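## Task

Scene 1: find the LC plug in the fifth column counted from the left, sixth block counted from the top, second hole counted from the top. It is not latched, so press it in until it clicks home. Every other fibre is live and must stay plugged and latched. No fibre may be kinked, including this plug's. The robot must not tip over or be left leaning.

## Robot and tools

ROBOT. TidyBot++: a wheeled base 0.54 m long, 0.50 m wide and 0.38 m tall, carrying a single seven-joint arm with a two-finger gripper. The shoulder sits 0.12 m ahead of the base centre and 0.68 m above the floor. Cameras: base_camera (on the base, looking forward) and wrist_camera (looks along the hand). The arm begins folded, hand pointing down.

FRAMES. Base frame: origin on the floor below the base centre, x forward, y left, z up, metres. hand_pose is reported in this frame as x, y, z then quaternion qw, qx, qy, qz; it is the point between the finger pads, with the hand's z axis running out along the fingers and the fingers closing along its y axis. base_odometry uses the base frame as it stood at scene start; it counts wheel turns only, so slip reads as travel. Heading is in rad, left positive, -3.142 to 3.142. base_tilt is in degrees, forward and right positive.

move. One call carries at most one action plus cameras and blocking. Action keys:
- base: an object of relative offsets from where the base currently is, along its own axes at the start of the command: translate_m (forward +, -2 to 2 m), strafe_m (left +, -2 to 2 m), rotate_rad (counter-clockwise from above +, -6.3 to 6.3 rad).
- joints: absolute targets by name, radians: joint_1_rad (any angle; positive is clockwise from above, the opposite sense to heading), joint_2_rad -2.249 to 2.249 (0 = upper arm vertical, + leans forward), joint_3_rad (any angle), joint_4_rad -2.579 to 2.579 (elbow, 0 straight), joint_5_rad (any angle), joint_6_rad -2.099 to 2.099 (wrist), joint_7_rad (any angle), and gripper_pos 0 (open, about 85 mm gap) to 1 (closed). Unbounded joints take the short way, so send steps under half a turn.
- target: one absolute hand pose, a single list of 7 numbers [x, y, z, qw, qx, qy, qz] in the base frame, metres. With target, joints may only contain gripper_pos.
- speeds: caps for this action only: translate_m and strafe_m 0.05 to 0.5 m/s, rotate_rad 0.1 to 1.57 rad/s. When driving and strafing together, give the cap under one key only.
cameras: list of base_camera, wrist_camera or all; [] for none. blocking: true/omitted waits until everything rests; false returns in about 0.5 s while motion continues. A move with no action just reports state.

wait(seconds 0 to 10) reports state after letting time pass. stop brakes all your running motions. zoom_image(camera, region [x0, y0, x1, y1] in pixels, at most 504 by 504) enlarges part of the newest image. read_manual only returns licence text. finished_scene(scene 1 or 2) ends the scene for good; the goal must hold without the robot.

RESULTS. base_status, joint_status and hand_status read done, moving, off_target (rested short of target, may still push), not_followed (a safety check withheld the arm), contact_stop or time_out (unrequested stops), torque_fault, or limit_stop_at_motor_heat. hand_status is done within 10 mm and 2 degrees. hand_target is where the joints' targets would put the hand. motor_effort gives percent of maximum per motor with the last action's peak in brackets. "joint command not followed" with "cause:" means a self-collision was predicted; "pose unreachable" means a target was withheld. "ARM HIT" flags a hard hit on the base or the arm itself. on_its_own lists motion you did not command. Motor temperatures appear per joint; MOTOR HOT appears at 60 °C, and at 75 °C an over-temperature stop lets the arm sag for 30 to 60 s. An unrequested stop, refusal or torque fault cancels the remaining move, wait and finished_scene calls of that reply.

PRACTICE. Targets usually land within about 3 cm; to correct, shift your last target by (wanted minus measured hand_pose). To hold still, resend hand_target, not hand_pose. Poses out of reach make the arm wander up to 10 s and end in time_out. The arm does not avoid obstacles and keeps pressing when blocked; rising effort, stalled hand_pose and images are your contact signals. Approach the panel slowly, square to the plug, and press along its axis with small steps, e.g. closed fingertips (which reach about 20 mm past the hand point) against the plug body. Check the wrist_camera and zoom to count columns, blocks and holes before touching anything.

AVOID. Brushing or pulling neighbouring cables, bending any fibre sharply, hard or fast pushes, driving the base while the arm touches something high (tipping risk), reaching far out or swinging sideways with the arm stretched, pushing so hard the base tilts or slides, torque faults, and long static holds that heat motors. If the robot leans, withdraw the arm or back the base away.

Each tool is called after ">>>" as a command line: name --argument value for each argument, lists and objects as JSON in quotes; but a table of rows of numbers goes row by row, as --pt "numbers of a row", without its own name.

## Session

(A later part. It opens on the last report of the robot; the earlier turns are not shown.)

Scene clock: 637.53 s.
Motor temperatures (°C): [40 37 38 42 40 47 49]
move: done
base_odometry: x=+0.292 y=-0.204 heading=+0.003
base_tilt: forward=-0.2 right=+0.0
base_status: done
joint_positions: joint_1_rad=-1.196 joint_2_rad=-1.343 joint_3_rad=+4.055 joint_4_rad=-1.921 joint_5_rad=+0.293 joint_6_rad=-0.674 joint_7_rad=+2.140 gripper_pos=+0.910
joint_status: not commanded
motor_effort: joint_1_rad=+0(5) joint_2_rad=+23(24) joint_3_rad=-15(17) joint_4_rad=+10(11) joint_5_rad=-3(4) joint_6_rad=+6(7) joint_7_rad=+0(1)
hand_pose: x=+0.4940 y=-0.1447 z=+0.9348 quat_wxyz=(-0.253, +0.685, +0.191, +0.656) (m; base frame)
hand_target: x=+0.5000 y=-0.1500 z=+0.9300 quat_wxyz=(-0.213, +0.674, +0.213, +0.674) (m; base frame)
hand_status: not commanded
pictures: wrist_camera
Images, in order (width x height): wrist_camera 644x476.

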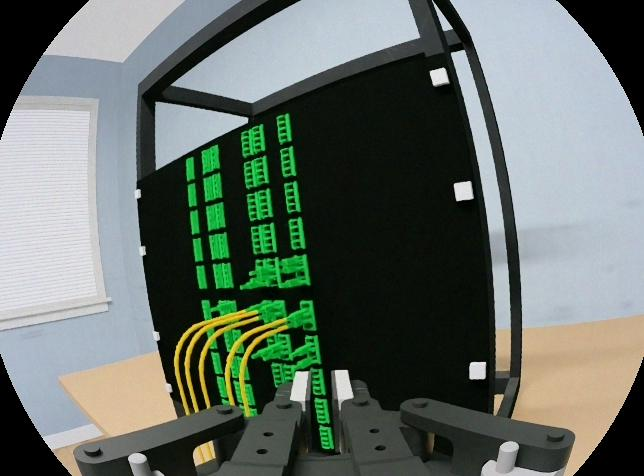

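>>> zoom_image --camera "wrist_camera" --region '[252, 296, 292, 336]'

>>> zoom_image --camera "wrist_camera" --region '[282, 298, 322, 338]'

Scaled by 12.600.

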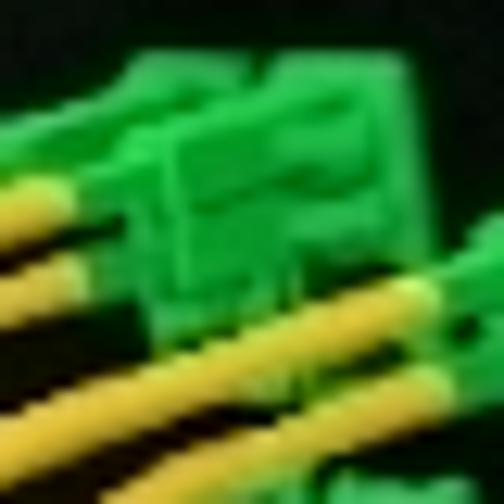

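Scaled by 12.600.

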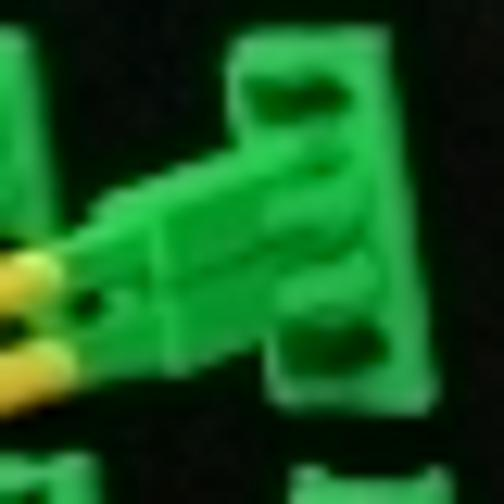

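>>> move --base '{"translate_m": 0.07, "strafe_m": 0.03}' --speeds '{"translate_m": 0.15}' --cameras '["wrist_camera"]'

>>> zoom_image --camera "wrist_camera" --region '[190, 280, 290, 380]'

Scene clock: 648.93 s.
Motor temperatures (°C): [40 37 38 42 40 47 49]
move: done
base_odometry: x=+0.362 y=-0.174 heading=+0.003
base_tilt: forward=-0.1 right=+0.0
base_status: done
joint_positions: joint_1_rad=-1.196 joint_2_rad=-1.345 joint_3_rad=+4.055 joint_4_rad=-1.922 joint_5_rad=+0.293 joint_6_rad=-0.674 joint_7_rad=+2.141 gripper_pos=+0.910
joint_status: not commanded
motor_effort: joint_1_rad=-1(4) joint_2_rad=+23(25) joint_3_rad=-15(16) joint_4_rad=+10(11) joint_5_rad=-4(4) joint_6_rad=+6(6) joint_7_rad=+0(1)
hand_pose: x=+0.4937 y=-0.1451 z=+0.9346 quat_wxyz=(-0.253, +0.685, +0.190, +0.656) (m; base frame)
hand_target: x=+0.5000 y=-0.1500 z=+0.9300 quat_wxyz=(-0.213, +0.674, +0.213, +0.674) (m; base frame)
hand_status: not commanded
pictures: wrist_camera
Images, in order (width x height): wrist_camera 644x476.

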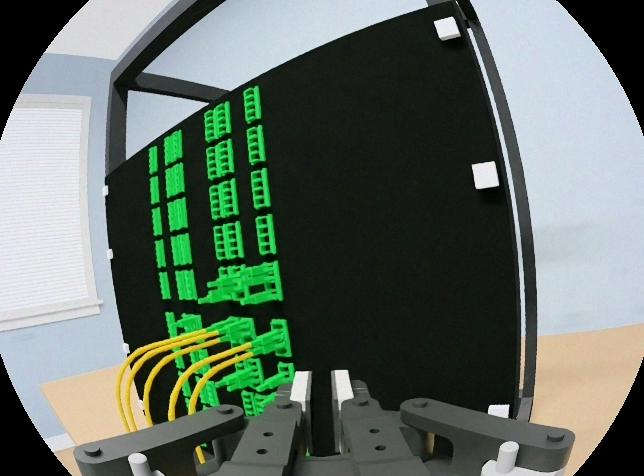

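Scaled by 5.040.

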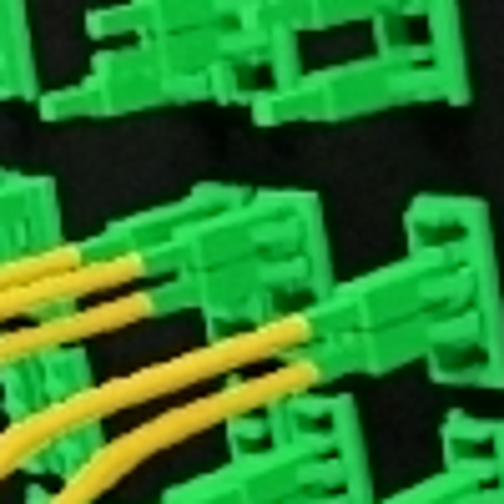

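>>> zoom_image --camera "wrist_camera" --region '[216, 312, 256, 352]'

>>> zoom_image --camera "wrist_camera" --region '[250, 318, 290, 358]'

Scaled by 12.600.

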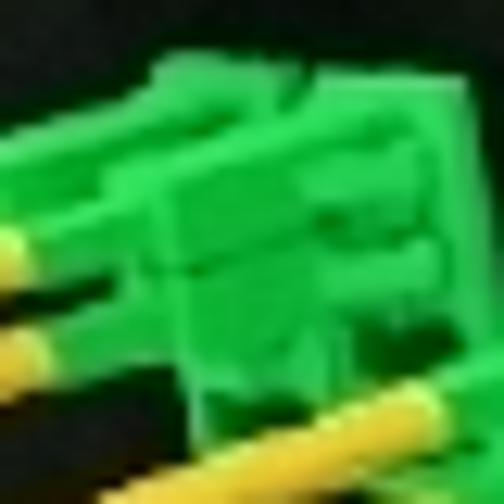

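Scaled by 12.600.

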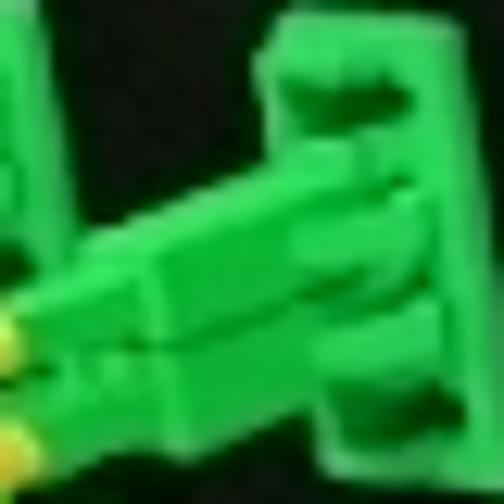

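>>> finished_scene --scene 1

The scene is finished: the task was done.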